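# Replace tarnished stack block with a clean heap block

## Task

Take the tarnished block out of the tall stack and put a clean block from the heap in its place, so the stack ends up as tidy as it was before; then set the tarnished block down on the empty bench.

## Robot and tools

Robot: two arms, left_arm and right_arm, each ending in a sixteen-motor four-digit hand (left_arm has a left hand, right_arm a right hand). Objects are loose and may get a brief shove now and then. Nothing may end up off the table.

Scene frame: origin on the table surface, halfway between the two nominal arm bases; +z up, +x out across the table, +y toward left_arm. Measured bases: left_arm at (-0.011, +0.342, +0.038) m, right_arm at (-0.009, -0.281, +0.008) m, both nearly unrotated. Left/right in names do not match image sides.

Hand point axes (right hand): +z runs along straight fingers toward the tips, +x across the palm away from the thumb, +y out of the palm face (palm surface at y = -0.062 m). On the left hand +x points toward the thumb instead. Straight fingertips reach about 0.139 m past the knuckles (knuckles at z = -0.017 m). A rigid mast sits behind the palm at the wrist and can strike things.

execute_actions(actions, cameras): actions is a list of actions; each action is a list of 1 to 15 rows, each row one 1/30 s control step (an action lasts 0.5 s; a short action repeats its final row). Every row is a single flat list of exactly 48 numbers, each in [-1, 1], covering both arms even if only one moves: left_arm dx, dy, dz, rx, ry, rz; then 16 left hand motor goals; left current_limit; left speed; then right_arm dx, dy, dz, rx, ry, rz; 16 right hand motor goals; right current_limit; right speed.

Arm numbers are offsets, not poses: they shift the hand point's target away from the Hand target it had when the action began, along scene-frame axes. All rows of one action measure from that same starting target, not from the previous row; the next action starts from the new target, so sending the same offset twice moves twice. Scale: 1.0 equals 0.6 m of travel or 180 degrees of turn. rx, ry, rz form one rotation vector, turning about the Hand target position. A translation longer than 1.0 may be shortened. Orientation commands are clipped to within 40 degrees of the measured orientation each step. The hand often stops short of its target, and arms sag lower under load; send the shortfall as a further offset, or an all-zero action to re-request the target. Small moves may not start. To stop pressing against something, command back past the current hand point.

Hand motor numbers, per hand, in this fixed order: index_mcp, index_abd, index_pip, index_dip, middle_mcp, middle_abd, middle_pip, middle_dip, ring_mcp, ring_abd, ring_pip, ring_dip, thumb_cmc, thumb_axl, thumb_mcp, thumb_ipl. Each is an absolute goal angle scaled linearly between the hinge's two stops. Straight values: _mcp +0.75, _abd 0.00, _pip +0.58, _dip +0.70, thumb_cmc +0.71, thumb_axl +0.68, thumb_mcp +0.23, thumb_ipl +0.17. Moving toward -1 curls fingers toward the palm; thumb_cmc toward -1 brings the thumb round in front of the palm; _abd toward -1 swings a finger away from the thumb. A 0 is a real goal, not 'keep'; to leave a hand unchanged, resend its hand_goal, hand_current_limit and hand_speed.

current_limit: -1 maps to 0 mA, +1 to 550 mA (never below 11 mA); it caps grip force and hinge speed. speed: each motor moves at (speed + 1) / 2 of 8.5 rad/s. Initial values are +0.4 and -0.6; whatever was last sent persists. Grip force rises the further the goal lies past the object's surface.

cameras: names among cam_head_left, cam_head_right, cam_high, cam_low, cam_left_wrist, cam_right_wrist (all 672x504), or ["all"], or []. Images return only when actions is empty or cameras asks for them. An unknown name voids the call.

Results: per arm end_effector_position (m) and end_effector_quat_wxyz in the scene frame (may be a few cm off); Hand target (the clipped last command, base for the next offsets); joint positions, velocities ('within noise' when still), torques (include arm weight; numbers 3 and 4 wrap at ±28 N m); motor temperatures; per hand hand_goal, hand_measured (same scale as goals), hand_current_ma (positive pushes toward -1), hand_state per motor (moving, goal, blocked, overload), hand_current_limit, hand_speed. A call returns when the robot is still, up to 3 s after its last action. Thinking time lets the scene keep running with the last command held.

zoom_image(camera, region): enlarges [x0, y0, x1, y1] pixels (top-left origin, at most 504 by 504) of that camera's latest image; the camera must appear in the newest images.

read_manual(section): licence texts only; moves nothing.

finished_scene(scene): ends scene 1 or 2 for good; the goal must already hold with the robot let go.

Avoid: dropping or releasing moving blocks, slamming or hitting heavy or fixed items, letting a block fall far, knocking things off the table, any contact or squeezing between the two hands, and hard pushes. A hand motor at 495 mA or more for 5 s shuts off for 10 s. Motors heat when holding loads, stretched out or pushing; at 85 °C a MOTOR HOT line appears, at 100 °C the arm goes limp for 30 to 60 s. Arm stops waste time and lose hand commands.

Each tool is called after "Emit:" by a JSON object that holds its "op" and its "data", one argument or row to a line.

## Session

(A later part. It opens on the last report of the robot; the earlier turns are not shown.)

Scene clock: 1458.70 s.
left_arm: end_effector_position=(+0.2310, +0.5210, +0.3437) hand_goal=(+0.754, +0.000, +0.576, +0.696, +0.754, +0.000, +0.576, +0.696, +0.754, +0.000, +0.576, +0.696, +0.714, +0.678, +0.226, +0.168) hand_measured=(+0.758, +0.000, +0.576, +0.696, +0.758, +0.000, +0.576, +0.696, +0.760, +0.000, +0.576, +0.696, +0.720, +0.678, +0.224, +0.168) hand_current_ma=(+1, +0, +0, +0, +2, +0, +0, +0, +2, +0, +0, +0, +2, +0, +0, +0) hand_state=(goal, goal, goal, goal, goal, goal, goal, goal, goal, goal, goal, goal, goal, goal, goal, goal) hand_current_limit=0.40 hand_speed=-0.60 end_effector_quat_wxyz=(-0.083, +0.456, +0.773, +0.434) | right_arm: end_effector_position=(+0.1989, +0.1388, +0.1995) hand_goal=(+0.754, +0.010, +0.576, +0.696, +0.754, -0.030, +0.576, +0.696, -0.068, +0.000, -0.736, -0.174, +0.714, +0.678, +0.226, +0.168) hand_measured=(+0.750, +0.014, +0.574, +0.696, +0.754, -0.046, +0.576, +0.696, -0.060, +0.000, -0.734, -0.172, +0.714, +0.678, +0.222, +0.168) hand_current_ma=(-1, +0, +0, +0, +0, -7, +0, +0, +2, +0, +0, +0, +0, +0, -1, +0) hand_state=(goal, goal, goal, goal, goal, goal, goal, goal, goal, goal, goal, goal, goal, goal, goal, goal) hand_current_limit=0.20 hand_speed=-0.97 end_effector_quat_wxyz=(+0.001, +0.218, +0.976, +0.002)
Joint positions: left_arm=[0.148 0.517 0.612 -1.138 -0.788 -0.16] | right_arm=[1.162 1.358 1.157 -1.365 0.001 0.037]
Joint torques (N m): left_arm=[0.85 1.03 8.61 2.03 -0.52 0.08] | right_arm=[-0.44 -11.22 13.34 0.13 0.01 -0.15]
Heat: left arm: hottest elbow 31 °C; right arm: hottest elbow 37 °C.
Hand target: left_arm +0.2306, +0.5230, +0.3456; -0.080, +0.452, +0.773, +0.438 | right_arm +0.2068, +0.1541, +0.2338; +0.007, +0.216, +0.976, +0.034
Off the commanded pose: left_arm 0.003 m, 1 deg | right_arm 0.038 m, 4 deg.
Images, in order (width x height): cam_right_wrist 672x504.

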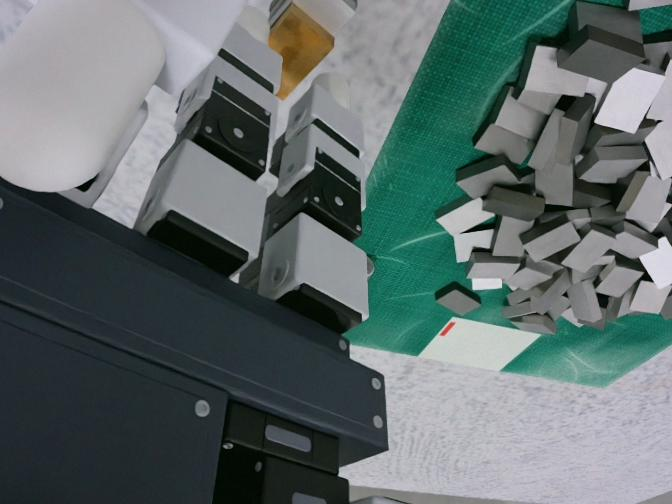

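Emit:
{"op": "execute_actions", "data": {
  "actions": [
    [[0,0,0,0,0,0,0.754,0,0.576,0.696,0.754,0,0.576,0.696,0.754,0,0.576,0.696,0.714,0.678,0.226,0.168,0.4,-0.6,0,0,0,0,0,0,0.754,-0.045,0.576,0.696,0.754,-0.03,0.576,0.696,-0.068,0,-0.737,-0.174,0.714,0.678,0.226,0.168,0.2,-0.95]],
    [[0,0,0,0,0,0,0.754,0,0.576,0.696,0.754,0,0.576,0.696,0.754,0,0.576,0.696,0.714,0.678,0.226,0.168,0.4,-0.6,0,0,0,0,0,0,0.754,-0.19,0.576,0.696,0.754,0.13,0.576,0.696,-0.068,0,-0.737,-0.174,0.714,0.678,0.226,0.168,0.2,-0.95]],
    [[0,0,0,0,0,0,0.754,0,0.576,0.696,0.754,0,0.576,0.696,0.754,0,0.576,0.696,0.714,0.678,0.226,0.168,0.4,-0.6,0,0,0,0,0,0,0.754,-0.21,0.576,0.696,0.754,0.14,0.576,0.696,-0.068,0,-0.737,-0.174,0.714,0.678,0.226,0.168,0.2,-0.95]]
  ],
  "cameras": ["cam_low"]
}}

Emit:
{"op": "zoom_image", "data": {
  "camera": "cam_low",
  "region": [360, 60, 420, 140]
}}

Scene clock: 1474.00 s.
left_arm: end_effector_position=(+0.2310, +0.5210, +0.3437) hand_goal=(+0.754, +0.000, +0.576, +0.696, +0.754, +0.000, +0.576, +0.696, +0.754, +0.000, +0.576, +0.696, +0.714, +0.678, +0.226, +0.168) hand_measured=(+0.758, +0.000, +0.576, +0.696, +0.758, +0.000, +0.576, +0.696, +0.760, +0.000, +0.576, +0.696, +0.720, +0.678, +0.224, +0.168) hand_current_ma=(+1, +0, +0, +0, +2, +0, +0, +0, +2, +0, +0, +0, +2, +0, +0, +0) hand_state=(goal, goal, goal, goal, goal, goal, goal, goal, goal, goal, goal, goal, goal, goal, goal, goal) hand_current_limit=0.40 hand_speed=-0.60 end_effector_quat_wxyz=(-0.083, +0.456, +0.773, +0.434) | right_arm: end_effector_position=(+0.1989, +0.1388, +0.1995) hand_goal=(+0.754, -0.210, +0.576, +0.696, +0.754, +0.140, +0.576, +0.696, -0.068, +0.000, -0.736, -0.174, +0.714, +0.678, +0.226, +0.168) hand_measured=(+0.750, -0.044, +0.574, +0.696, +0.754, -0.038, +0.576, +0.696, -0.060, +0.000, -0.734, -0.172, +0.714, +0.678, +0.222, +0.168) hand_current_ma=(-1, +330, +0, +0, +0, -330, +0, +0, +2, +0, +0, +0, +0, +0, -1, +0) hand_state=(goal, blocked, goal, goal, goal, blocked, goal, goal, goal, goal, goal, goal, goal, goal, goal, goal) hand_current_limit=0.20 hand_speed=-0.95 end_effector_quat_wxyz=(+0.001, +0.218, +0.976, +0.002)
Joint positions: left_arm=[0.148 0.517 0.612 -1.138 -0.788 -0.16] | right_arm=[1.162 1.358 1.157 -1.365 0.001 0.037]
Joint torques (N m): left_arm=[0.85 1.03 8.59 2.03 -0.53 0.08] | right_arm=[-0.44 -11.22 13.33 0.14 0.01 -0.15]
Heat: left arm: hottest elbow 31 °C; right arm: hottest elbow 38 °C.
Hand target: left_arm +0.2306, +0.5230, +0.3456; -0.080, +0.452, +0.773, +0.438 | right_arm +0.2068, +0.1541, +0.2338; +0.007, +0.216, +0.976, +0.034
Off the commanded pose: left_arm 0.003 m, 1 deg | right_arm 0.038 m, 4 deg.
Images, in order (width x height): cam_low 672x504.

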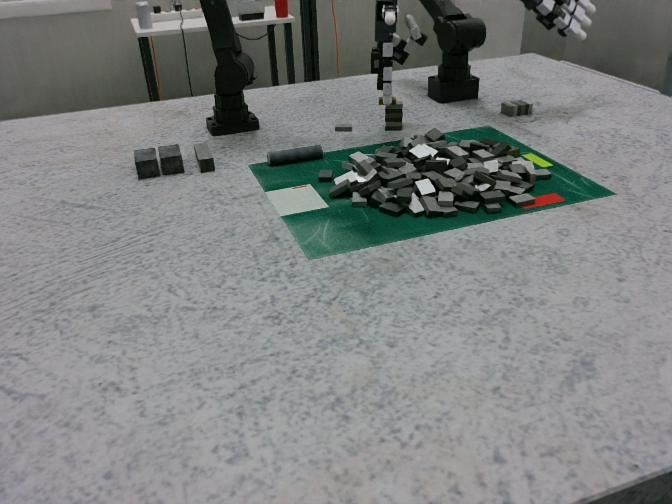

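Scaled by 6.300 from the camera's 672x504 image, which has a finer 960x720 frame.

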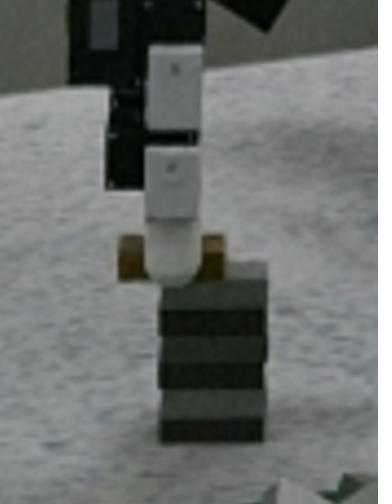

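Emit:
{"op": "execute_actions", "data": {
  "actions": [
    [[0,0,0,0,0,0,0.754,0,0.576,0.696,0.754,0,0.576,0.696,0.754,0,0.576,0.696,0.714,0.678,0.226,0.168,0.4,-0.6,0,0,0.012,0,0,0,0.754,-0.21,0.576,0.696,0.754,0.14,0.576,0.696,-0.068,0,-0.737,-0.174,0.714,0.678,0.226,0.168,0.2,-0.95],[0,0,0,0,0,0,0.754,0,0.576,0.696,0.754,0,0.576,0.696,0.754,0,0.576,0.696,0.714,0.678,0.226,0.168,0.4,-0.6,0,0,0.03,0,0,0,0.754,-0.21,0.576,0.696,0.754,0.14,0.576,0.696,-0.068,0,-0.737,-0.174,0.714,0.678,0.226,0.168,0.2,-0.95]],
    [[0,0,0,0,0,0,0.754,0,0.576,0.696,0.754,0,0.576,0.696,0.754,0,0.576,0.696,0.714,0.678,0.226,0.168,0.4,-0.6,0,0,0.045,0,0,0,0.754,-0.21,0.576,0.696,0.754,0.14,0.576,0.696,-0.068,0,-0.737,-0.174,0.714,0.678,0.226,0.168,0.2,-0.95]],
    [[0,0,0,0,0,0,0.754,0,0.576,0.696,0.754,0,0.576,0.696,0.754,0,0.576,0.696,0.714,0.678,0.226,0.168,0.4,-0.6,0,0,0.042,0,0,0,0.754,-0.21,0.576,0.696,0.754,0.14,0.576,0.696,-0.068,0,-0.737,-0.174,0.714,0.678,0.226,0.168,0.2,-0.95]]
  ],
  "cameras": ["cam_low","cam_high"]
}}

Emit:
{"op": "zoom_image", "data": {
  "camera": "cam_low",
  "region": [330, 50, 450, 140]
}}

Scene clock: 1495.53 s.
left_arm: end_effector_position=(+0.2310, +0.5210, +0.3437) hand_goal=(+0.754, +0.000, +0.576, +0.696, +0.754, +0.000, +0.576, +0.696, +0.754, +0.000, +0.576, +0.696, +0.714, +0.678, +0.226, +0.168) hand_measured=(+0.758, +0.000, +0.576, +0.696, +0.758, +0.000, +0.576, +0.696, +0.760, +0.000, +0.576, +0.696, +0.720, +0.678, +0.224, +0.168) hand_current_ma=(+1, +0, +0, +0, +2, +0, +0, +0, +2, +0, +0, +0, +2, +0, +0, +0) hand_state=(goal, goal, goal, goal, goal, goal, goal, goal, goal, goal, goal, goal, goal, goal, goal, goal) hand_current_limit=0.40 hand_speed=-0.60 end_effector_quat_wxyz=(-0.083, +0.456, +0.773, +0.434) | right_arm: end_effector_position=(+0.2006, +0.1427, +0.2694) hand_goal=(+0.754, -0.210, +0.576, +0.696, +0.754, +0.140, +0.576, +0.696, -0.068, +0.000, -0.736, -0.174, +0.714, +0.678, +0.226, +0.168) hand_measured=(+0.750, -0.044, +0.574, +0.696, +0.754, -0.038, +0.576, +0.696, -0.060, +0.000, -0.734, -0.172, +0.714, +0.678, +0.222, +0.168) hand_current_ma=(-1, +330, +0, +0, +0, -330, +0, +0, +2, +0, +0, +0, +0, +0, -1, +0) hand_state=(goal, blocked, goal, goal, goal, blocked, goal, goal, goal, goal, goal, goal, goal, goal, goal, goal) hand_current_limit=0.20 hand_speed=-0.95 end_effector_quat_wxyz=(+0.001, +0.218, +0.976, +0.002)
Joint positions: left_arm=[0.148 0.517 0.612 -1.138 -0.788 -0.16] | right_arm=[1.162 1.349 1.332 -1.549 0.001 0.037]
Joint torques (N m): left_arm=[0.85 1.03 8.61 2.02 -0.53 0.08] | right_arm=[-0.44 -11.11 13.74 0.17 0.01 -0.15]
Heat: left arm: hottest elbow 31 °C; right arm: hottest elbow 39 °C.
Hand target: left_arm +0.2306, +0.5230, +0.3456; -0.080, +0.452, +0.773, +0.438 | right_arm +0.2068, +0.1540, +0.3039; +0.007, +0.216, +0.976, +0.033
Off the commanded pose: left_arm 0.003 m, 1 deg | right_arm 0.037 m, 4 deg.
Images, in order (width x height): cam_high 672x504, cam_low 672x504.

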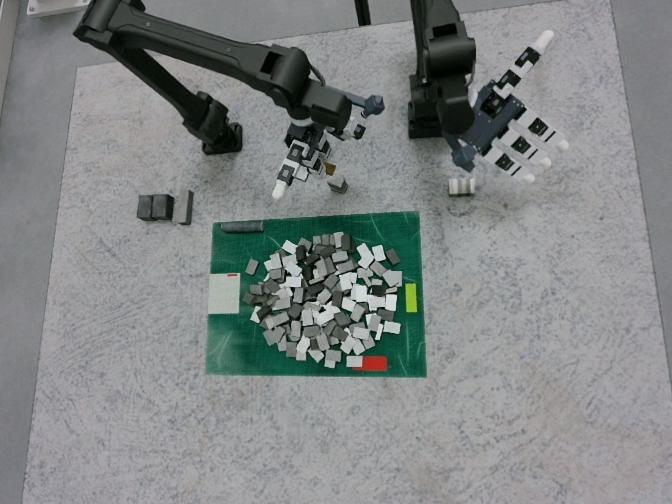

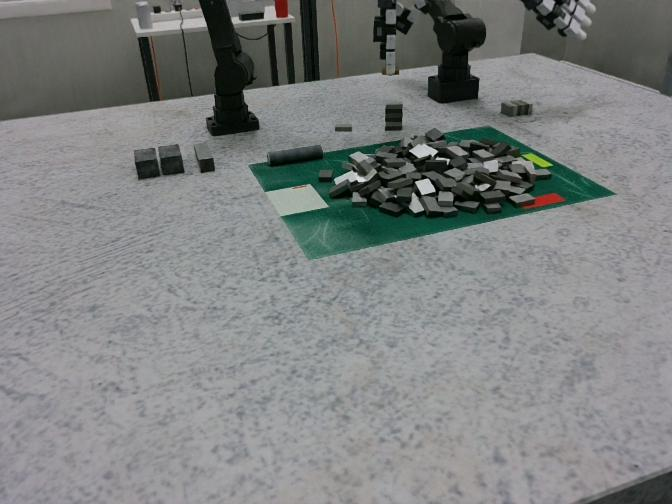

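Scaled by 4.200 from the camera's 672x504 image, which has a finer 960x720 frame.

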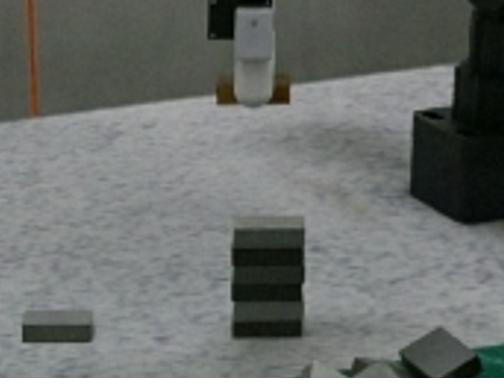

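Emit:
{"op": "execute_actions", "data": {
  "actions": [
    [[0,0,0,0,0,0,0.754,0,0.576,0.696,0.754,0,0.576,0.696,0.754,0,0.576,0.696,0.714,0.678,0.226,0.168,0.4,-0.6,0.0064,-0.0483,-0.0122,-0.0034,0.0014,0,0.754,-0.21,0.576,0.696,0.754,0.14,0.576,0.696,-0.068,0,-0.737,-0.174,0.714,0.678,0.226,0.168,0.2,-0.95]],
    [[0,0,0,0,0,0,0.754,0,0.576,0.696,0.754,0,0.576,0.696,0.754,0,0.576,0.696,0.714,0.678,0.226,0.168,0.4,-0.6,0.0064,-0.0483,-0.0122,-0.0034,0.0014,0,0.754,-0.21,0.576,0.696,0.754,0.14,0.576,0.696,-0.068,0,-0.737,-0.174,0.714,0.678,0.226,0.168,0.2,-0.95]],
    [[0,0,0,0,0,0,0.754,0,0.576,0.696,0.754,0,0.576,0.696,0.754,0,0.576,0.696,0.714,0.678,0.226,0.168,0.4,-0.6,0.0064,-0.0483,-0.0122,-0.0034,0.0014,0,0.754,-0.21,0.576,0.696,0.754,0.14,0.576,0.696,-0.068,0,-0.737,-0.174,0.714,0.678,0.226,0.168,0.2,-0.95]],
    [[0,0,0,0,0,0,0.754,0,0.576,0.696,0.754,0,0.576,0.696,0.754,0,0.576,0.696,0.714,0.678,0.226,0.168,0.4,-0.6,0.0064,-0.0483,-0.0122,-0.0034,0.0014,0,0.754,-0.21,0.576,0.696,0.754,0.14,0.576,0.696,-0.068,0,-0.737,-0.174,0.714,0.678,0.226,0.168,0.2,-0.95]],
    [[0,0,0,0,0,0,0.754,0,0.576,0.696,0.754,0,0.576,0.696,0.754,0,0.576,0.696,0.714,0.678,0.226,0.168,0.4,-0.6,0.0064,-0.0483,-0.0122,-0.0034,0.0014,0,0.754,-0.21,0.576,0.696,0.754,0.14,0.576,0.696,-0.068,0,-0.737,-0.174,0.714,0.678,0.226,0.168,0.2,-0.95]],
    [[0,0,0,0,0,0,0.754,0,0.576,0.696,0.754,0,0.576,0.696,0.754,0,0.576,0.696,0.714,0.678,0.226,0.168,0.4,-0.6,0.0064,-0.0483,-0.0122,-0.0033,0.0015,0,0.754,-0.21,0.576,0.696,0.754,0.14,0.576,0.696,-0.068,0,-0.737,-0.174,0.714,0.678,0.226,0.168,0.2,-0.95]],
    [[0,0,0,0,0,0,0.754,0,0.576,0.696,0.754,0,0.576,0.696,0.754,0,0.576,0.696,0.714,0.678,0.226,0.168,0.4,-0.6,0,0,-0.04,0,0,0,0.754,-0.21,0.576,0.696,0.754,0.14,0.576,0.696,-0.068,0,-0.737,-0.174,0.714,0.678,0.226,0.168,0.2,-0.95]],
    [[0,0,0,0,0,0,0.754,0,0.576,0.696,0.754,0,0.576,0.696,0.754,0,0.576,0.696,0.714,0.678,0.226,0.168,0.4,-0.6,0,0,-0.05,0,0,0,0.754,-0.21,0.576,0.696,0.754,0.14,0.576,0.696,-0.068,0,-0.737,-0.174,0.714,0.678,0.226,0.168,0.2,-0.95]],
    [[0,0,0,0,0,0,0.754,0,0.576,0.696,0.754,0,0.576,0.696,0.754,0,0.576,0.696,0.714,0.678,0.226,0.168,0.4,-0.6,0,0,-0.05,0,0,0,0.754,-0.21,0.576,0.696,0.754,0.14,0.576,0.696,-0.068,0,-0.737,-0.174,0.714,0.678,0.226,0.168,0.2,-0.95]]
  ],
  "cameras": ["cam_low","cam_high"]
}}

Emit:
{"op": "zoom_image", "data": {
  "camera": "cam_low",
  "region": [290, 60, 410, 150]
}}

Scene clock: 1527.93 s.
left_arm: end_effector_position=(+0.2310, +0.5210, +0.3437) hand_goal=(+0.754, +0.000, +0.576, +0.696, +0.754, +0.000, +0.576, +0.696, +0.754, +0.000, +0.576, +0.696, +0.714, +0.678, +0.226, +0.168) hand_measured=(+0.758, +0.000, +0.576, +0.696, +0.758, +0.000, +0.576, +0.696, +0.760, +0.000, +0.576, +0.696, +0.720, +0.678, +0.224, +0.168) hand_current_ma=(+1, +0, +0, +0, +2, +0, +0, +0, +2, +0, +0, +0, +2, +0, +0, +0) hand_state=(goal, goal, goal, goal, goal, goal, goal, goal, goal, goal, goal, goal, goal, goal, goal, goal) hand_current_limit=0.40 hand_speed=-0.60 end_effector_quat_wxyz=(-0.083, +0.456, +0.773, +0.434) | right_arm: end_effector_position=(+0.2273, -0.0207, +0.1779) hand_goal=(+0.754, -0.210, +0.576, +0.696, +0.754, +0.140, +0.576, +0.696, -0.068, +0.000, -0.736, -0.174, +0.714, +0.678, +0.226, +0.168) hand_measured=(+0.752, -0.044, +0.574, +0.696, +0.752, -0.038, +0.576, +0.696, -0.060, +0.000, -0.734, -0.172, +0.714, +0.678, +0.222, +0.168) hand_current_ma=(-1, +330, +0, +0, +0, -330, +0, +0, +2, +0, +0, +0, +0, +0, -1, +0) hand_state=(goal, blocked, goal, goal, goal, blocked, goal, goal, goal, goal, goal, goal, goal, goal, goal, goal) hand_current_limit=0.20 hand_speed=-0.95 end_effector_quat_wxyz=(+0.000, +0.220, +0.976, -0.003)
Joint positions: left_arm=[0.148 0.517 0.612 -1.138 -0.788 -0.16] | right_arm=[0.821 1.044 0.848 -1.38 0.003 -0.3]
Joint torques (N m): left_arm=[0.85 0.97 8.61 2.02 -0.53 0.08] | right_arm=[-0.85 -4.54 8.06 1.05 -0.09 -0.22]
Heat: left arm: hottest elbow 31 °C; right arm: hottest elbow 38 °C.
Hand target: left_arm +0.2306, +0.5230, +0.3456; -0.080, +0.452, +0.773, +0.438 | right_arm +0.2299, -0.0199, +0.1761; +0.001, +0.216, +0.976, +0.000
Off the commanded pose: left_arm 0.003 m, 1 deg | right_arm 0.003 m, 1 deg.
Images, in order (width x height): cam_high 672x504, cam_low 672x504.

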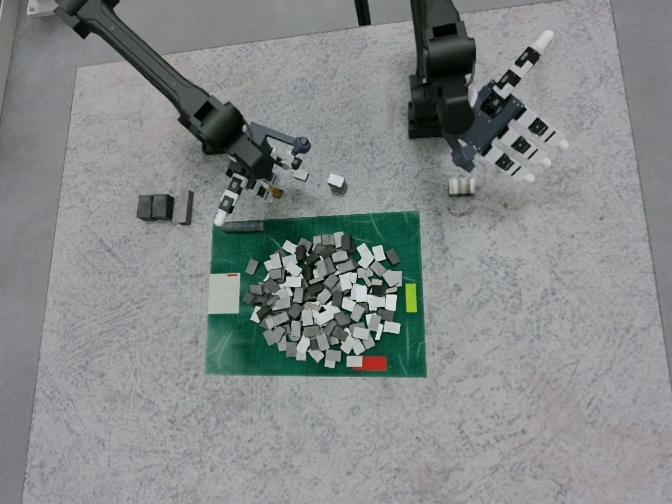

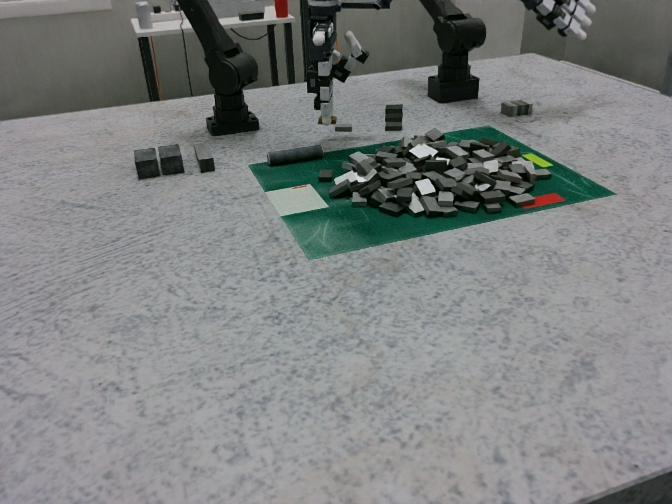

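Scaled by 4.200 from the camera's 672x504 image, which has a finer 960x720 frame.

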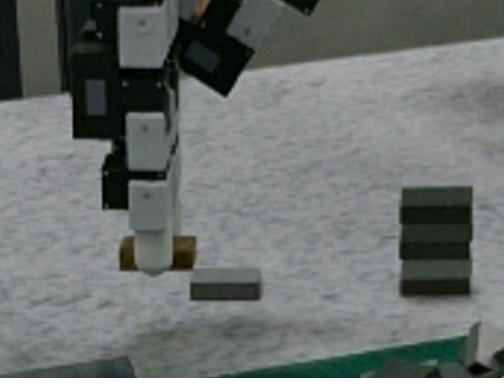

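Emit:
{"op": "execute_actions", "data": {
  "actions": [
    [[0,0,0,0,0,0,0.754,0,0.576,0.696,0.754,0,0.576,0.696,0.754,0,0.576,0.696,0.714,0.678,0.226,0.168,0.4,-0.6,0,0,-0.04,0,0,0,0.754,-0.21,0.576,0.696,0.754,0.14,0.576,0.696,-0.068,0,-0.737,-0.174,0.714,0.678,0.226,0.168,0.2,-0.95]],
    [[0,0,0,0,0,0,0.754,0,0.576,0.696,0.754,0,0.576,0.696,0.754,0,0.576,0.696,0.714,0.678,0.226,0.168,0.4,-0.6,0,0,-0.022,0,0,0,0.754,-0.21,0.576,0.696,0.754,0.14,0.576,0.696,-0.068,0,-0.737,-0.174,0.714,0.678,0.226,0.168,0.2,-0.95]]
  ],
  "cameras": ["cam_low"]
}}

Emit:
{"op": "zoom_image", "data": {
  "camera": "cam_low",
  "region": [300, 80, 360, 150]
}}

Scene clock: 1547.37 s.
left_arm: end_effector_position=(+0.2310, +0.5210, +0.3437) hand_goal=(+0.754, +0.000, +0.576, +0.696, +0.754, +0.000, +0.576, +0.696, +0.754, +0.000, +0.576, +0.696, +0.714, +0.678, +0.226, +0.168) hand_measured=(+0.758, +0.000, +0.576, +0.696, +0.758, +0.000, +0.576, +0.696, +0.760, +0.000, +0.576, +0.696, +0.720, +0.678, +0.224, +0.168) hand_current_ma=(+1, +0, +0, +0, +2, +0, +0, +0, +2, +0, +0, +0, +2, +0, +0, +0) hand_state=(goal, goal, goal, goal, goal, goal, goal, goal, goal, goal, goal, goal, goal, goal, goal, goal) hand_current_limit=0.40 hand_speed=-0.60 end_effector_quat_wxyz=(-0.083, +0.456, +0.773, +0.434) | right_arm: end_effector_position=(+0.2279, -0.0201, +0.1418) hand_goal=(+0.754, -0.210, +0.576, +0.696, +0.754, +0.140, +0.576, +0.696, -0.068, +0.000, -0.736, -0.174, +0.714, +0.678, +0.226, +0.168) hand_measured=(+0.752, -0.044, +0.574, +0.696, +0.752, -0.038, +0.576, +0.696, -0.060, +0.000, -0.734, -0.172, +0.714, +0.678, +0.222, +0.168) hand_current_ma=(+0, +330, +0, +0, +0, -330, +0, +0, +2, +0, +0, +0, +0, +0, -1, +0) hand_state=(goal, blocked, goal, goal, goal, blocked, goal, goal, goal, goal, goal, goal, goal, goal, goal, goal) hand_current_limit=0.20 hand_speed=-0.95 end_effector_quat_wxyz=(+0.001, +0.220, +0.976, -0.002)
Joint positions: left_arm=[0.148 0.517 0.612 -1.138 -0.788 -0.16] | right_arm=[0.821 1.072 0.768 -1.269 0.003 -0.3]
Joint torques (N m): left_arm=[0.79 1.03 8.61 2.02 -0.52 0.08] | right_arm=[-0.79 -4.54 7.66 1.03 -0.09 -0.22]
Heat: left arm: hottest elbow 31 °C; right arm: hottest elbow 38 °C.
Hand target: left_arm +0.2306, +0.5230, +0.3456; -0.080, +0.452, +0.773, +0.438 | right_arm +0.2299, -0.0199, +0.1389; +0.001, +0.216, +0.976, +0.000
Off the commanded pose: left_arm 0.003 m, 1 deg | right_arm 0.004 m, 1 deg.
Images, in order (width x height): cam_low 672x504.

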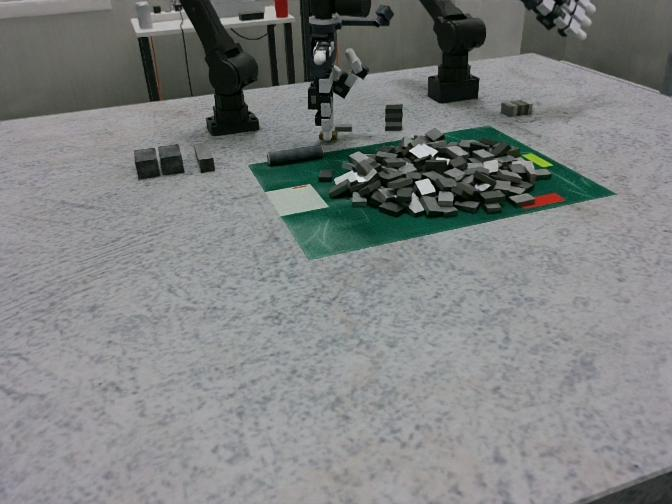

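Scaled by 7.200 from the camera's 672x504 image, which has a finer 960x720 frame.

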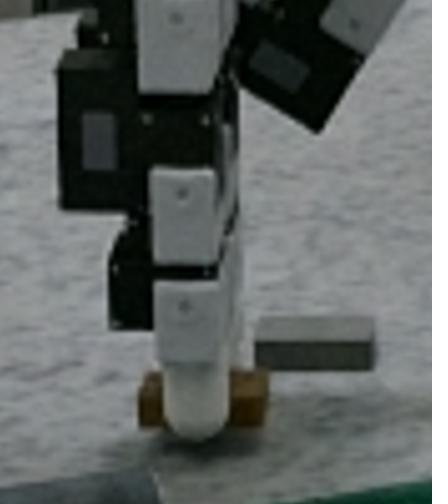

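Emit:
{"op": "execute_actions", "data": {
  "actions": [
    [[0,0,0,0,0,0,0.754,0,0.576,0.696,0.754,0,0.576,0.696,0.754,0,0.576,0.696,0.714,0.678,0.226,0.168,0.4,-0.6,0,0,-0.012,0,0,0,0.754,-0.21,0.576,0.696,0.754,0.14,0.576,0.696,-0.068,0,-0.737,-0.174,0.714,0.678,0.226,0.168,0.2,-0.95]],
    [[0,0,0,0,0,0,0.754,0,0.576,0.696,0.754,0,0.576,0.696,0.754,0,0.576,0.696,0.714,0.678,0.226,0.168,0.4,-0.6,0,0,-0.004,0,0,0,0.754,-0.21,0.576,0.696,0.754,0.14,0.576,0.696,-0.068,0,-0.737,-0.174,0.714,0.678,0.226,0.168,0.2,-0.95]]
  ],
  "cameras": ["cam_low"]
}}

Emit:
{"op": "zoom_image", "data": {
  "camera": "cam_low",
  "region": [300, 80, 360, 150]
}}

Scene clock: 1559.57 s.
left_arm: end_effector_position=(+0.2310, +0.5210, +0.3437) hand_goal=(+0.754, +0.000, +0.576, +0.696, +0.754, +0.000, +0.576, +0.696, +0.754, +0.000, +0.576, +0.696, +0.714, +0.678, +0.226, +0.168) hand_measured=(+0.758, +0.000, +0.576, +0.696, +0.758, +0.000, +0.576, +0.696, +0.760, +0.000, +0.576, +0.696, +0.720, +0.678, +0.224, +0.168) hand_current_ma=(+1, +0, +0, +0, +2, +0, +0, +0, +2, +0, +0, +0, +2, +0, +0, +0) hand_state=(goal, goal, goal, goal, goal, goal, goal, goal, goal, goal, goal, goal, goal, goal, goal, goal) hand_current_limit=0.40 hand_speed=-0.60 end_effector_quat_wxyz=(-0.083, +0.456, +0.773, +0.434) | right_arm: end_effector_position=(+0.2292, -0.0186, +0.1352) hand_goal=(+0.754, -0.210, +0.576, +0.696, +0.754, +0.140, +0.576, +0.696, -0.068, +0.000, -0.736, -0.174, +0.714, +0.678, +0.226, +0.168) hand_measured=(+0.752, -0.044, +0.574, +0.696, +0.752, -0.038, +0.576, +0.696, -0.060, +0.000, -0.734, -0.172, +0.714, +0.678, +0.222, +0.168) hand_current_ma=(+0, +330, +0, +0, +0, -330, +0, +0, +2, +0, +0, +0, +0, +0, -1, +0) hand_state=(goal, blocked, goal, goal, goal, blocked, goal, goal, goal, goal, goal, goal, goal, goal, goal, goal) hand_current_limit=0.20 hand_speed=-0.95 end_effector_quat_wxyz=(+0.002, +0.220, +0.976, +0.002)
Joint positions: left_arm=[0.148 0.517 0.612 -1.138 -0.788 -0.16] | right_arm=[0.821 1.08 0.754 -1.239 0.003 -0.3]
Joint torques (N m): left_arm=[0.79 1.03 8.61 1.99 -0.53 0.07] | right_arm=[-0.79 -4.48 7.17 1.07 -0.09 -0.22]
Heat: left arm: hottest elbow 31 °C; right arm: hottest elbow 37 °C.
Hand target: left_arm +0.2306, +0.5230, +0.3456; -0.080, +0.452, +0.773, +0.438 | right_arm +0.2299, -0.0199, +0.1292; +0.001, +0.216, +0.976, -0.001
Off the commanded pose: left_arm 0.003 m, 1 deg | right_arm 0.006 m, 1 deg.
Images, in order (width x height): cam_low 672x504.

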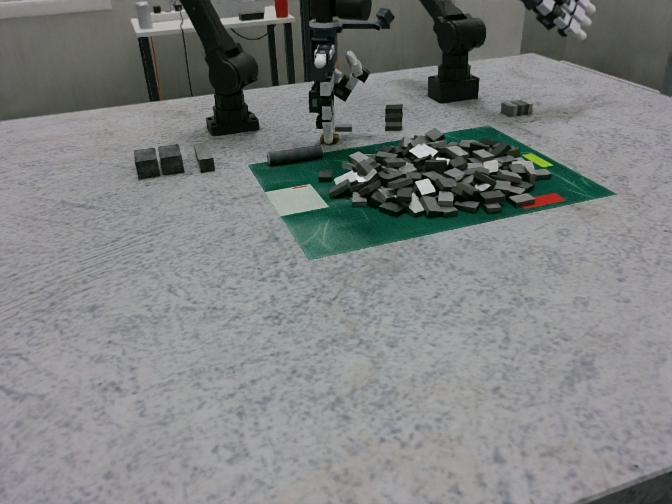

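Scaled by 7.200 from the camera's 672x504 image, which has a finer 960x720 frame.

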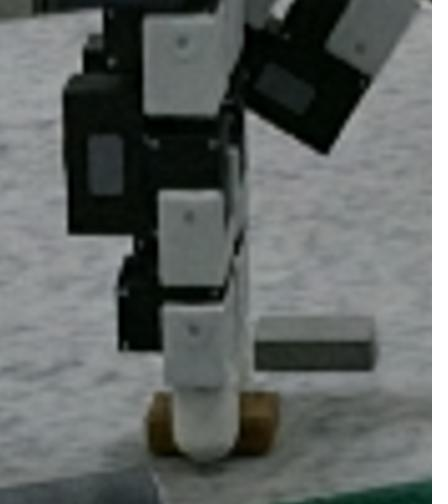

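Emit:
{"op": "execute_actions", "data": {
  "actions": [
    [[0,0,0,0,0,0,0.754,0,0.576,0.696,0.754,0,0.576,0.696,0.754,0,0.576,0.696,0.714,0.678,0.226,0.168,0.4,-0.6,0,0,0.006,0,0,0,0.754,-0.04,0.576,0.696,0.754,-0.04,0.576,0.696,-0.068,0,-0.737,-0.174,0.714,0.678,0.226,0.168,0.2,-0.94]],
    [[0,0,0,0,0,0,0.754,0,0.576,0.696,0.754,0,0.576,0.696,0.754,0,0.576,0.696,0.714,0.678,0.226,0.168,0.4,-0.6,0,0,0,0,0,0,0.754,0.08,0.576,0.696,0.754,-0.14,0.576,0.696,-0.068,0,-0.737,-0.174,0.714,0.678,0.226,0.168,0.2,-0.94]],
    [[0,0,0,0,0,0,0.754,0,0.576,0.696,0.754,0,0.576,0.696,0.754,0,0.576,0.696,0.714,0.678,0.226,0.168,0.4,-0.6,0,0,0,0,0,0,0.754,0.08,0.576,0.696,0.754,-0.14,0.576,0.696,-0.068,0,-0.737,-0.174,0.714,0.678,0.226,0.168,0.2,-0.94]]
  ],
  "cameras": ["cam_right_wrist","cam_low"]
}}

Emit:
{"op": "zoom_image", "data": {
  "camera": "cam_right_wrist",
  "region": [220, 0, 420, 120]
}}

Emit:
{"op": "zoom_image", "data": {
  "camera": "cam_low",
  "region": [300, 80, 360, 150]
}}

Scene clock: 1576.70 s.
left_arm: end_effector_position=(+0.2310, +0.5210, +0.3437) hand_goal=(+0.754, +0.000, +0.576, +0.696, +0.754, +0.000, +0.576, +0.696, +0.754, +0.000, +0.576, +0.696, +0.714, +0.678, +0.226, +0.168) hand_measured=(+0.758, +0.000, +0.576, +0.696, +0.758, +0.000, +0.576, +0.696, +0.760, +0.000, +0.576, +0.696, +0.720, +0.678, +0.224, +0.168) hand_current_ma=(+1, +0, +0, +0, +2, +0, +0, +0, +2, +0, +0, +0, +2, +0, +0, +0) hand_state=(goal, goal, goal, goal, goal, goal, goal, goal, goal, goal, goal, goal, goal, goal, goal, goal) hand_current_limit=0.40 hand_speed=-0.60 end_effector_quat_wxyz=(-0.083, +0.456, +0.773, +0.434) | right_arm: end_effector_position=(+0.2292, -0.0186, +0.1352) hand_goal=(+0.754, +0.080, +0.576, +0.696, +0.754, -0.140, +0.576, +0.696, -0.068, +0.000, -0.736, -0.174, +0.714, +0.678, +0.226, +0.168) hand_measured=(+0.752, +0.076, +0.574, +0.696, +0.752, -0.134, +0.576, +0.696, -0.060, +0.000, -0.734, -0.172, +0.714, +0.678, +0.222, +0.168) hand_current_ma=(+0, -1, +0, +0, +0, +1, +0, +0, +2, +0, +0, +0, +0, +0, -1, +0) hand_state=(goal, goal, goal, goal, goal, goal, goal, goal, goal, goal, goal, goal, goal, goal, goal, goal) hand_current_limit=0.20 hand_speed=-0.94 end_effector_quat_wxyz=(+0.002, +0.220, +0.976, +0.002)
Joint positions: left_arm=[0.148 0.517 0.612 -1.138 -0.788 -0.16] | right_arm=[0.821 1.08 0.754 -1.239 0.003 -0.3]
Joint torques (N m): left_arm=[0.85 1.03 8.61 2.02 -0.53 0.08] | right_arm=[-0.79 -4.78 7.77 0.61 -0.09 -0.22]
Heat: left arm: hottest elbow 31 °C; right arm: hottest elbow 36 °C.
Hand target: left_arm +0.2306, +0.5230, +0.3456; -0.080, +0.452, +0.773, +0.438 | right_arm +0.2299, -0.0199, +0.1328; +0.001, +0.216, +0.976, -0.001
Off the commanded pose: left_arm 0.003 m, 1 deg | right_arm 0.003 m, 1 deg.
Images, in order (width x height): cam_low 672x504, cam_right_wrist 672x504.

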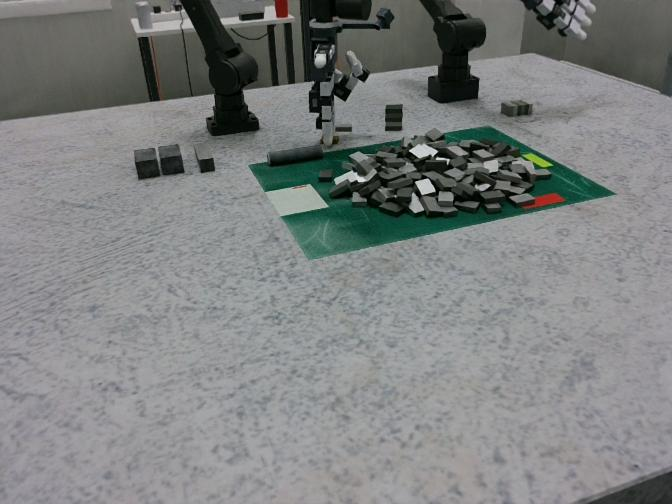

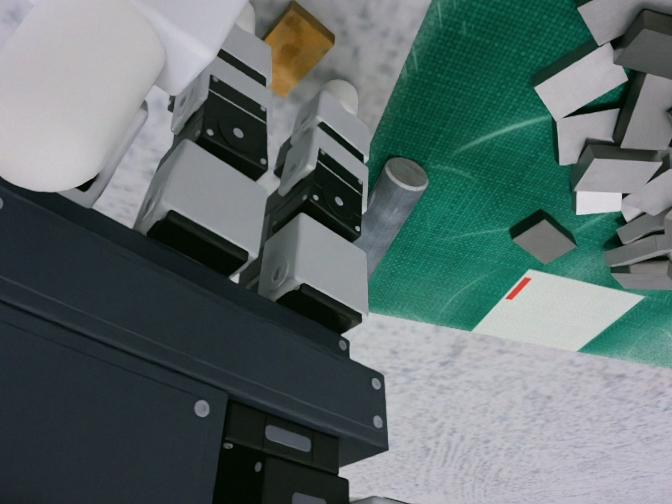

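Scaled by 2.520 from the camera's 672x504 image, which has a finer 960x720 frame.

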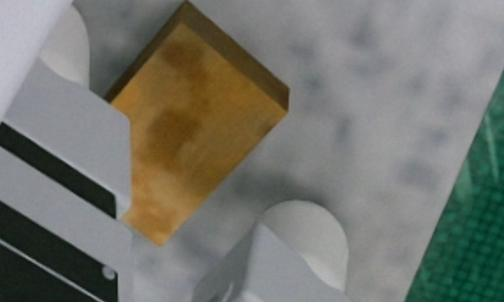

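Scaled by 7.200 from the camera's 672x504 image, which has a finer 960x720 frame.

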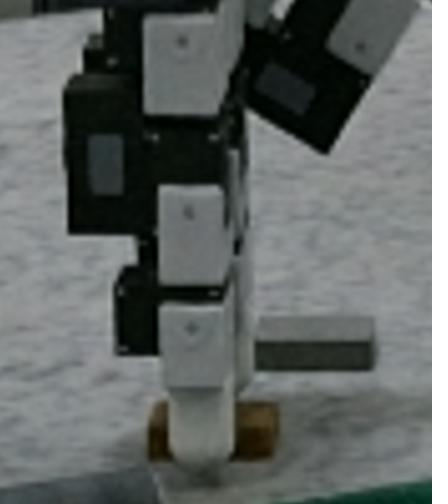

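Emit:
{"op": "execute_actions", "data": {
  "actions": [
    [[0,0,0,0,0,0,0.754,0,0.576,0.696,0.754,0,0.576,0.696,0.754,0,0.576,0.696,0.714,0.678,0.226,0.168,0.4,-0.6,0.0133,0.0233,0.07,0.0203,-0.0085,0,0.754,0.1,0.576,0.696,0.754,-0.12,0.576,0.696,-0.068,0,-0.737,-0.174,0.714,0.678,0.226,0.168,0.2,-0.92]],
    [[0,0,0,0,0,0,0.754,0,0.576,0.696,0.754,0,0.576,0.696,0.754,0,0.576,0.696,0.714,0.678,0.226,0.168,0.4,-0.6,0,0,0.04,0,0,0,0.754,0.12,0.576,0.696,0.754,-0.12,0.576,0.696,-0.068,0,-0.737,-0.174,0.714,0.678,0.226,0.168,0.2,-0.92]],
    [[0,0,0,0,0,0,0.754,0,0.576,0.696,0.754,0,0.576,0.696,0.754,0,0.576,0.696,0.714,0.678,0.226,0.168,0.4,-0.6,0,0,0.04,0,0,0,0.754,0.12,0.576,0.696,0.754,-0.12,0.576,0.696,-0.068,0,-0.737,-0.174,0.714,0.678,0.226,0.168,0.2,-0.92]],
    [[0,0,0,0,0,0,0.754,0,0.576,0.696,0.754,0,0.576,0.696,0.754,0,0.576,0.696,0.714,0.678,0.226,0.168,0.4,-0.6,-0.0465,0.0283,-0.02,-0.0068,0.0028,0,0.754,0.12,0.576,0.696,0.754,-0.12,0.576,0.696,-0.068,0,-0.737,-0.174,0.714,0.678,0.226,0.168,0.2,-0.92]],
    [[0,0,0,0,0,0,0.754,0,0.576,0.696,0.754,0,0.576,0.696,0.754,0,0.576,0.696,0.714,0.678,0.226,0.168,0.4,-0.6,-0.0465,0.0283,-0.02,-0.0068,0.0028,0,0.754,0.12,0.576,0.696,0.754,-0.12,0.576,0.696,-0.068,0,-0.737,-0.174,0.714,0.678,0.226,0.168,0.2,-0.92]],
    [[0,0,0,0,0,0,0.754,0,0.576,0.696,0.754,0,0.576,0.696,0.754,0,0.576,0.696,0.714,0.678,0.226,0.168,0.4,-0.6,-0.0465,0.0283,-0.01,-0.0067,0.0029,0,0.754,0.12,0.576,0.696,0.754,-0.12,0.576,0.696,-0.068,0,-0.737,-0.174,0.714,0.678,0.226,0.168,0.2,-0.92]]
  ],
  "cameras": ["cam_low","cam_high","cam_right_wrist"]
}}

Emit:
{"op": "zoom_image", "data": {
  "camera": "cam_low",
  "region": [290, 60, 410, 150]
}}

Scene clock: 1618.30 s.
left_arm: end_effector_position=(+0.2310, +0.5210, +0.3437) hand_goal=(+0.754, +0.000, +0.576, +0.696, +0.754, +0.000, +0.576, +0.696, +0.754, +0.000, +0.576, +0.696, +0.714, +0.678, +0.226, +0.168) hand_measured=(+0.758, +0.000, +0.576, +0.696, +0.758, +0.000, +0.576, +0.696, +0.760, +0.000, +0.576, +0.696, +0.720, +0.678, +0.224, +0.168) hand_current_ma=(+1, +0, +0, +0, +2, +0, +0, +0, +2, +0, +0, +0, +2, +0, +0, +0) hand_state=(goal, goal, goal, goal, goal, goal, goal, goal, goal, goal, goal, goal, goal, goal, goal, goal) hand_current_limit=0.40 hand_speed=-0.60 end_effector_quat_wxyz=(-0.083, +0.456, +0.773, +0.434) | right_arm: end_effector_position=(+0.1502, +0.0351, +0.1818) hand_goal=(+0.754, +0.120, +0.576, +0.696, +0.754, -0.120, +0.576, +0.696, -0.068, +0.000, -0.736, -0.174, +0.714, +0.678, +0.226, +0.168) hand_measured=(+0.752, +0.118, +0.574, +0.696, +0.752, -0.120, +0.576, +0.696, -0.060, +0.000, -0.734, -0.172, +0.714, +0.678, +0.222, +0.168) hand_current_ma=(+0, +0, +0, +0, +0, +0, +0, +0, +2, +0, +0, +0, +0, +0, -1, +0) hand_state=(goal, goal, goal, goal, goal, goal, goal, goal, goal, goal, goal, goal, goal, goal, goal, goal) hand_current_limit=0.20 hand_speed=-0.92 end_effector_quat_wxyz=(-0.003, +0.210, +0.978, -0.012)
Joint positions: left_arm=[0.148 0.517 0.612 -1.138 -0.788 -0.16] | right_arm=[1.17 1.07 0.88 -1.404 -0.002 0.029]
Joint torques (N m): left_arm=[0.79 1.03 8.59 2.02 -0.53 0.07] | right_arm=[0.32 -4.6 10.73 0.57 0.07 0.07]
Heat: left arm: hottest elbow 31 °C; right arm: hottest elbow 35 °C.
Hand target: left_arm +0.2306, +0.5230, +0.3456; -0.080, +0.452, +0.773, +0.438 | right_arm +0.1542, +0.0450, +0.1929; +0.001, +0.216, +0.976, +0.000
Off the commanded pose: left_arm 0.003 m, 1 deg | right_arm 0.015 m, 2 deg.
Images, in order (width x height): cam_high 672x504, cam_low 672x504, cam_right_wrist 672x504.

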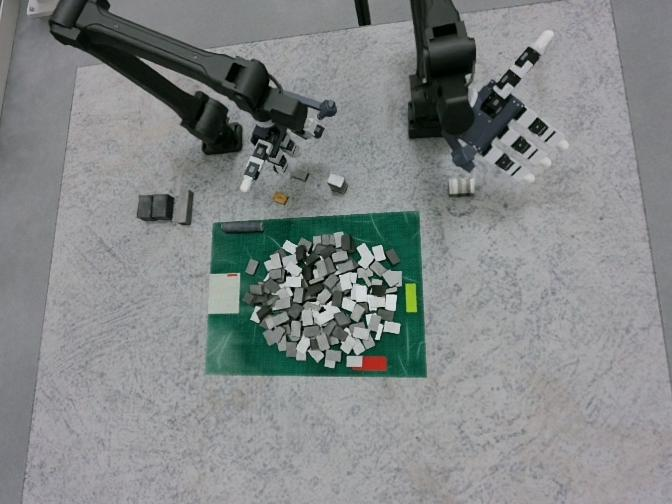

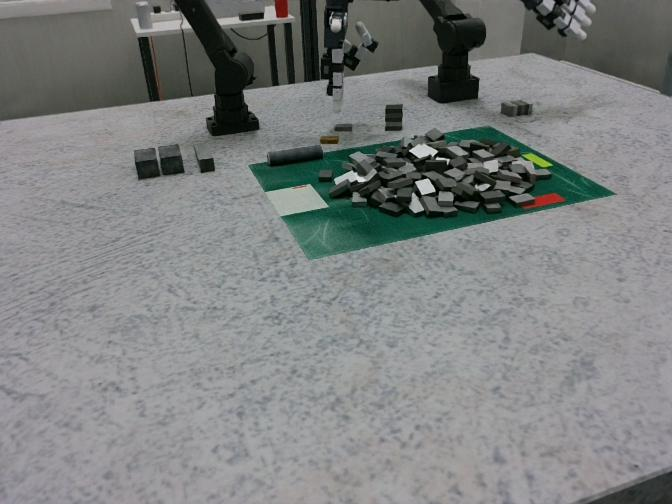

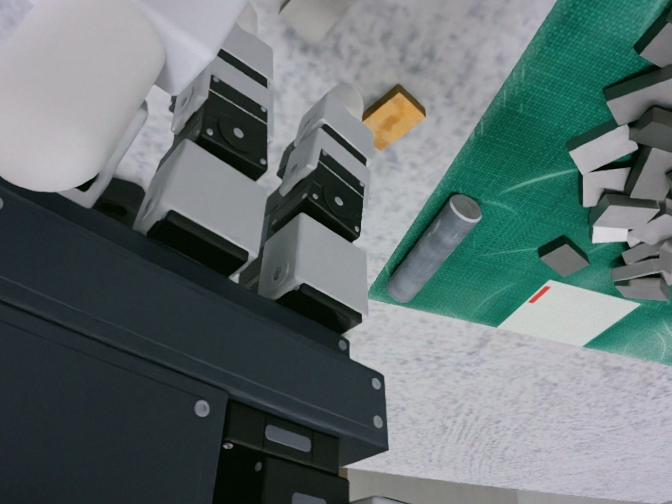

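Scaled by 4.200 from the camera's 672x504 image, which has a finer 960x720 frame.

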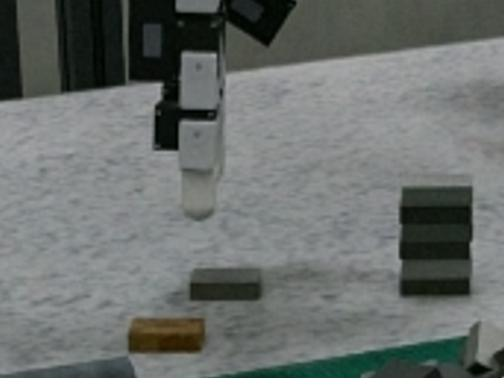

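Emit:
{"op": "execute_actions", "data": {
  "actions": [
    [[0,0,0,0,0,0,0.754,0,0.576,0.696,0.754,0,0.576,0.696,0.754,0,0.576,0.696,0.714,0.678,0.226,0.168,0.4,-0.6,0,0,-0.045,0,0,0,0.754,0.12,0.576,0.696,0.754,-0.12,0.576,0.696,-0.068,0,-0.737,-0.174,0.714,0.678,0.226,0.168,0.2,-0.92]],
    [[0,0,0,0,0,0,0.754,0,0.576,0.696,0.754,0,0.576,0.696,0.754,0,0.576,0.696,0.714,0.678,0.226,0.168,0.4,-0.6,0,0,-0.032,0,0,0,0.754,0.12,0.576,0.696,0.754,-0.12,0.576,0.696,-0.068,0,-0.737,-0.174,0.714,0.678,0.226,0.168,0.2,-0.92]]
  ],
  "cameras": ["cam_low","cam_right_wrist"]
}}

Emit:
{"op": "zoom_image", "data": {
  "camera": "cam_low",
  "region": [310, 80, 370, 150]
}}

Emit:
{"op": "zoom_image", "data": {
  "camera": "cam_right_wrist",
  "region": [220, 0, 420, 120]
}}

Scene clock: 1637.20 s.
left_arm: end_effector_position=(+0.2310, +0.5210, +0.3437) hand_goal=(+0.754, +0.000, +0.576, +0.696, +0.754, +0.000, +0.576, +0.696, +0.754, +0.000, +0.576, +0.696, +0.714, +0.678, +0.226, +0.168) hand_measured=(+0.758, +0.000, +0.576, +0.696, +0.758, +0.000, +0.576, +0.696, +0.760, +0.000, +0.576, +0.696, +0.720, +0.678, +0.224, +0.168) hand_current_ma=(+1, +0, +0, +0, +2, +0, +0, +0, +2, +0, +0, +0, +2, +0, +0, +0) hand_state=(goal, goal, goal, goal, goal, goal, goal, goal, goal, goal, goal, goal, goal, goal, goal, goal) hand_current_limit=0.40 hand_speed=-0.60 end_effector_quat_wxyz=(-0.083, +0.456, +0.773, +0.434) | right_arm: end_effector_position=(+0.1542, +0.0443, +0.1510) hand_goal=(+0.754, +0.120, +0.576, +0.696, +0.754, -0.120, +0.576, +0.696, -0.068, +0.000, -0.736, -0.174, +0.714, +0.678, +0.226, +0.168) hand_measured=(+0.752, +0.118, +0.574, +0.696, +0.752, -0.120, +0.576, +0.696, -0.060, +0.000, -0.734, -0.172, +0.714, +0.678, +0.222, +0.168) hand_current_ma=(+0, +0, +0, +0, +0, +0, +0, +0, +2, +0, +0, +0, +0, +0, -1, +0) hand_state=(goal, goal, goal, goal, goal, goal, goal, goal, goal, goal, goal, goal, goal, goal, goal, goal) hand_current_limit=0.20 hand_speed=-0.92 end_effector_quat_wxyz=(+0.000, +0.210, +0.978, +0.001)
Joint positions: left_arm=[0.148 0.517 0.612 -1.138 -0.788 -0.16] | right_arm=[1.17 1.105 0.815 -1.28 -0.001 0.03]
Joint torques (N m): left_arm=[0.79 0.97 8.59 2.03 -0.53 0.08] | right_arm=[0.38 -5.07 7.53 0.99 0.07 0.08]
Heat: left arm: hottest elbow 31 °C; right arm: hottest elbow 36 °C.
Hand target: left_arm +0.2306, +0.5230, +0.3456; -0.080, +0.452, +0.773, +0.438 | right_arm +0.1542, +0.0450, +0.1466; +0.001, +0.216, +0.976, +0.000
Off the commanded pose: left_arm 0.003 m, 1 deg | right_arm 0.004 m, 1 deg.
Images, in order (width x height): cam_low 672x504, cam_right_wrist 672x504.

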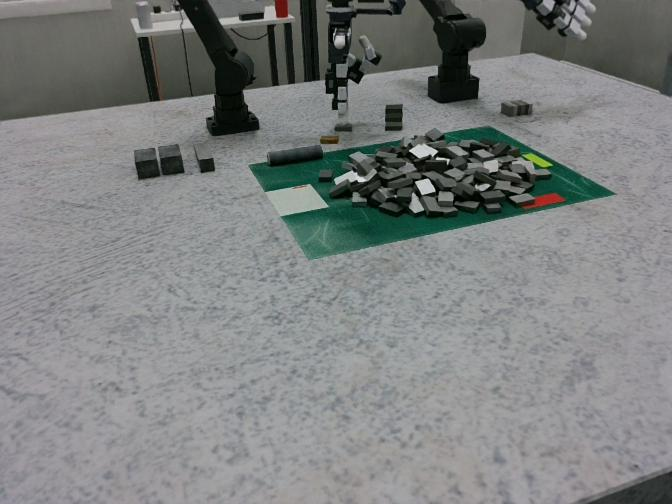

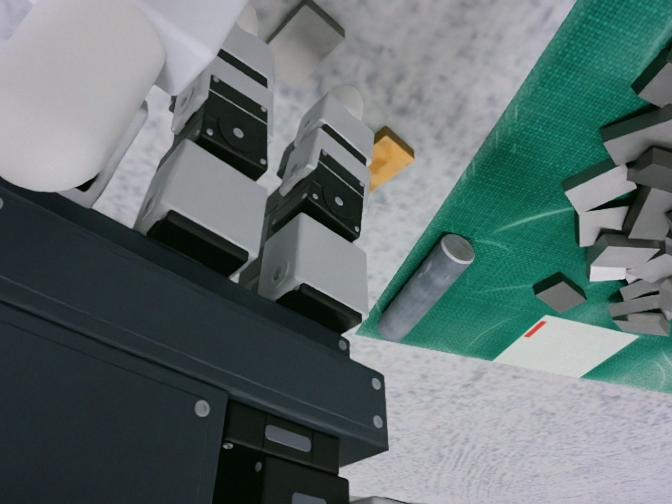

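Scaled by 7.200 from the camera's 672x504 image, which has a finer 960x720 frame.

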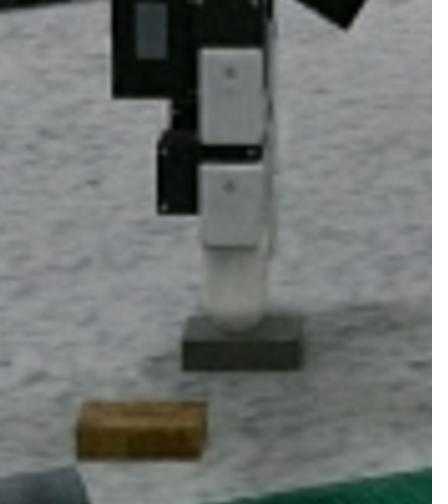

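Scaled by 2.520 from the camera's 672x504 image, which has a finer 960x720 frame.

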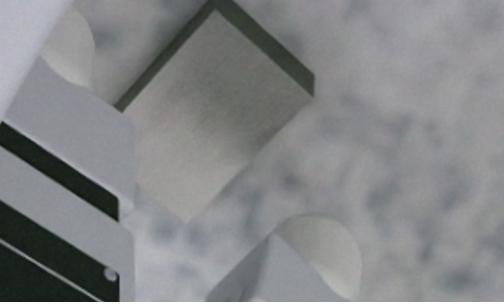

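Emit:
{"op": "execute_actions", "data": {
  "actions": [
    [[0,0,0,0,0,0,0.754,0,0.576,0.696,0.754,0,0.576,0.696,0.754,0,0.576,0.696,0.714,0.678,0.226,0.168,0.4,-0.6,0.006,0.001,-0.019,0,0,-0.003,0.754,0.12,0.576,0.696,0.754,-0.12,0.576,0.696,-0.068,0,-0.737,-0.174,0.714,0.678,0.226,0.168,0.2,-0.92]],
    [[0,0,0,0,0,0,0.754,0,0.576,0.696,0.754,0,0.576,0.696,0.754,0,0.576,0.696,0.714,0.678,0.226,0.168,0.4,-0.6,0,0,-0.0105,0,0,0,0.754,0.12,0.576,0.696,0.754,-0.12,0.576,0.696,-0.068,0,-0.737,-0.174,0.714,0.678,0.226,0.168,0.2,-0.92]]
  ],
  "cameras": ["cam_low","cam_right_wrist"]
}}

Emit:
{"op": "zoom_image", "data": {
  "camera": "cam_low",
  "region": [310, 80, 370, 150]
}}

Emit:
{"op": "zoom_image", "data": {
  "camera": "cam_right_wrist",
  "region": [220, 0, 420, 120]
}}

Scene clock: 1664.27 s.
left_arm: end_effector_position=(+0.2310, +0.5210, +0.3437) hand_goal=(+0.754, +0.000, +0.576, +0.696, +0.754, +0.000, +0.576, +0.696, +0.754, +0.000, +0.576, +0.696, +0.714, +0.678, +0.226, +0.168) hand_measured=(+0.758, +0.000, +0.576, +0.696, +0.758, +0.000, +0.576, +0.696, +0.760, +0.000, +0.576, +0.696, +0.720, +0.678, +0.224, +0.168) hand_current_ma=(+1, +0, +0, +0, +2, +0, +0, +0, +2, +0, +0, +0, +2, +0, +0, +0) hand_state=(goal, goal, goal, goal, goal, goal, goal, goal, goal, goal, goal, goal, goal, goal, goal, goal) hand_current_limit=0.40 hand_speed=-0.60 end_effector_quat_wxyz=(-0.083, +0.456, +0.773, +0.434) | right_arm: end_effector_position=(+0.1555, +0.0469, +0.1348) hand_goal=(+0.754, +0.120, +0.576, +0.696, +0.754, -0.120, +0.576, +0.696, -0.068, +0.000, -0.736, -0.174, +0.714, +0.678, +0.226, +0.168) hand_measured=(+0.752, +0.118, +0.574, +0.696, +0.752, -0.120, +0.576, +0.696, -0.060, +0.000, -0.734, -0.172, +0.714, +0.678, +0.222, +0.168) hand_current_ma=(+0, +0, +0, +0, +0, +0, +0, +0, +2, +0, +0, +0, +0, +0, -1, +0) hand_state=(goal, goal, goal, goal, goal, goal, goal, goal, goal, goal, goal, goal, goal, goal, goal, goal) hand_current_limit=0.20 hand_speed=-0.92 end_effector_quat_wxyz=(+0.000, +0.211, +0.977, +0.002)
Joint positions: left_arm=[0.148 0.517 0.612 -1.138 -0.788 -0.16] | right_arm=[1.17 1.127 0.786 -1.224 -0.001 0.031]
Joint torques (N m): left_arm=[0.85 0.97 8.62 2.02 -0.53 0.08] | right_arm=[-0.26 -5.01 7.25 1.03 0.07 0.08]
Heat: left arm: hottest elbow 31 °C; right arm: hottest elbow 35 °C.
Hand target: left_arm +0.2306, +0.5230, +0.3456; -0.080, +0.452, +0.773, +0.438 | right_arm +0.1578, +0.0456, +0.1289; +0.001, +0.220, +0.975, +0.000
Off the commanded pose: left_arm 0.003 m, 1 deg | right_arm 0.006 m, 1 deg.
Images, in order (width x height): cam_low 672x504, cam_right_wrist 672x504.

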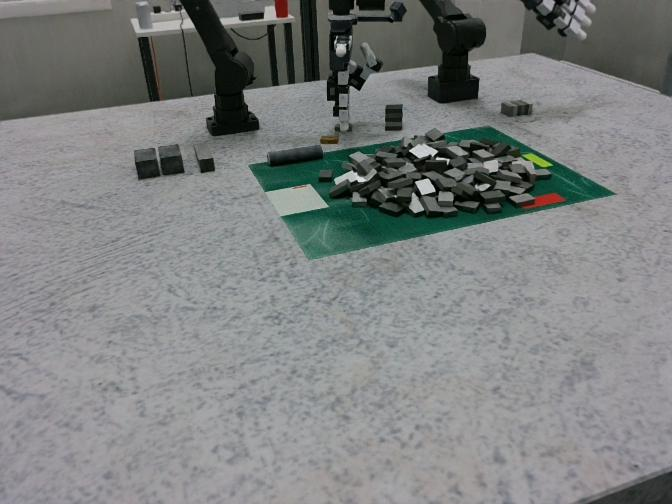

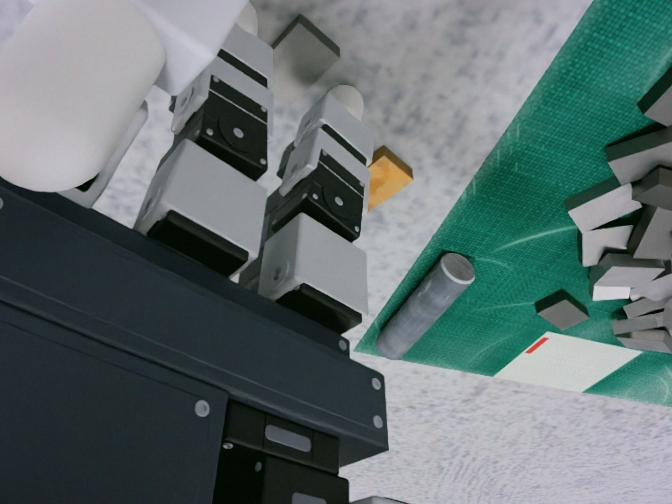

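Scaled by 7.200 from the camera's 672x504 image, which has a finer 960x720 frame.

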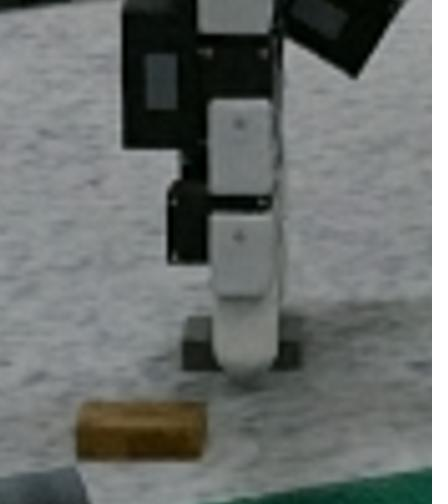

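Scaled by 2.520 from the camera's 672x504 image, which has a finer 960x720 frame.

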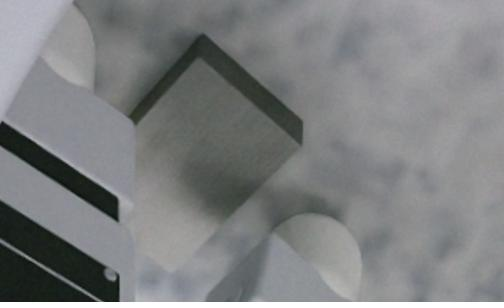

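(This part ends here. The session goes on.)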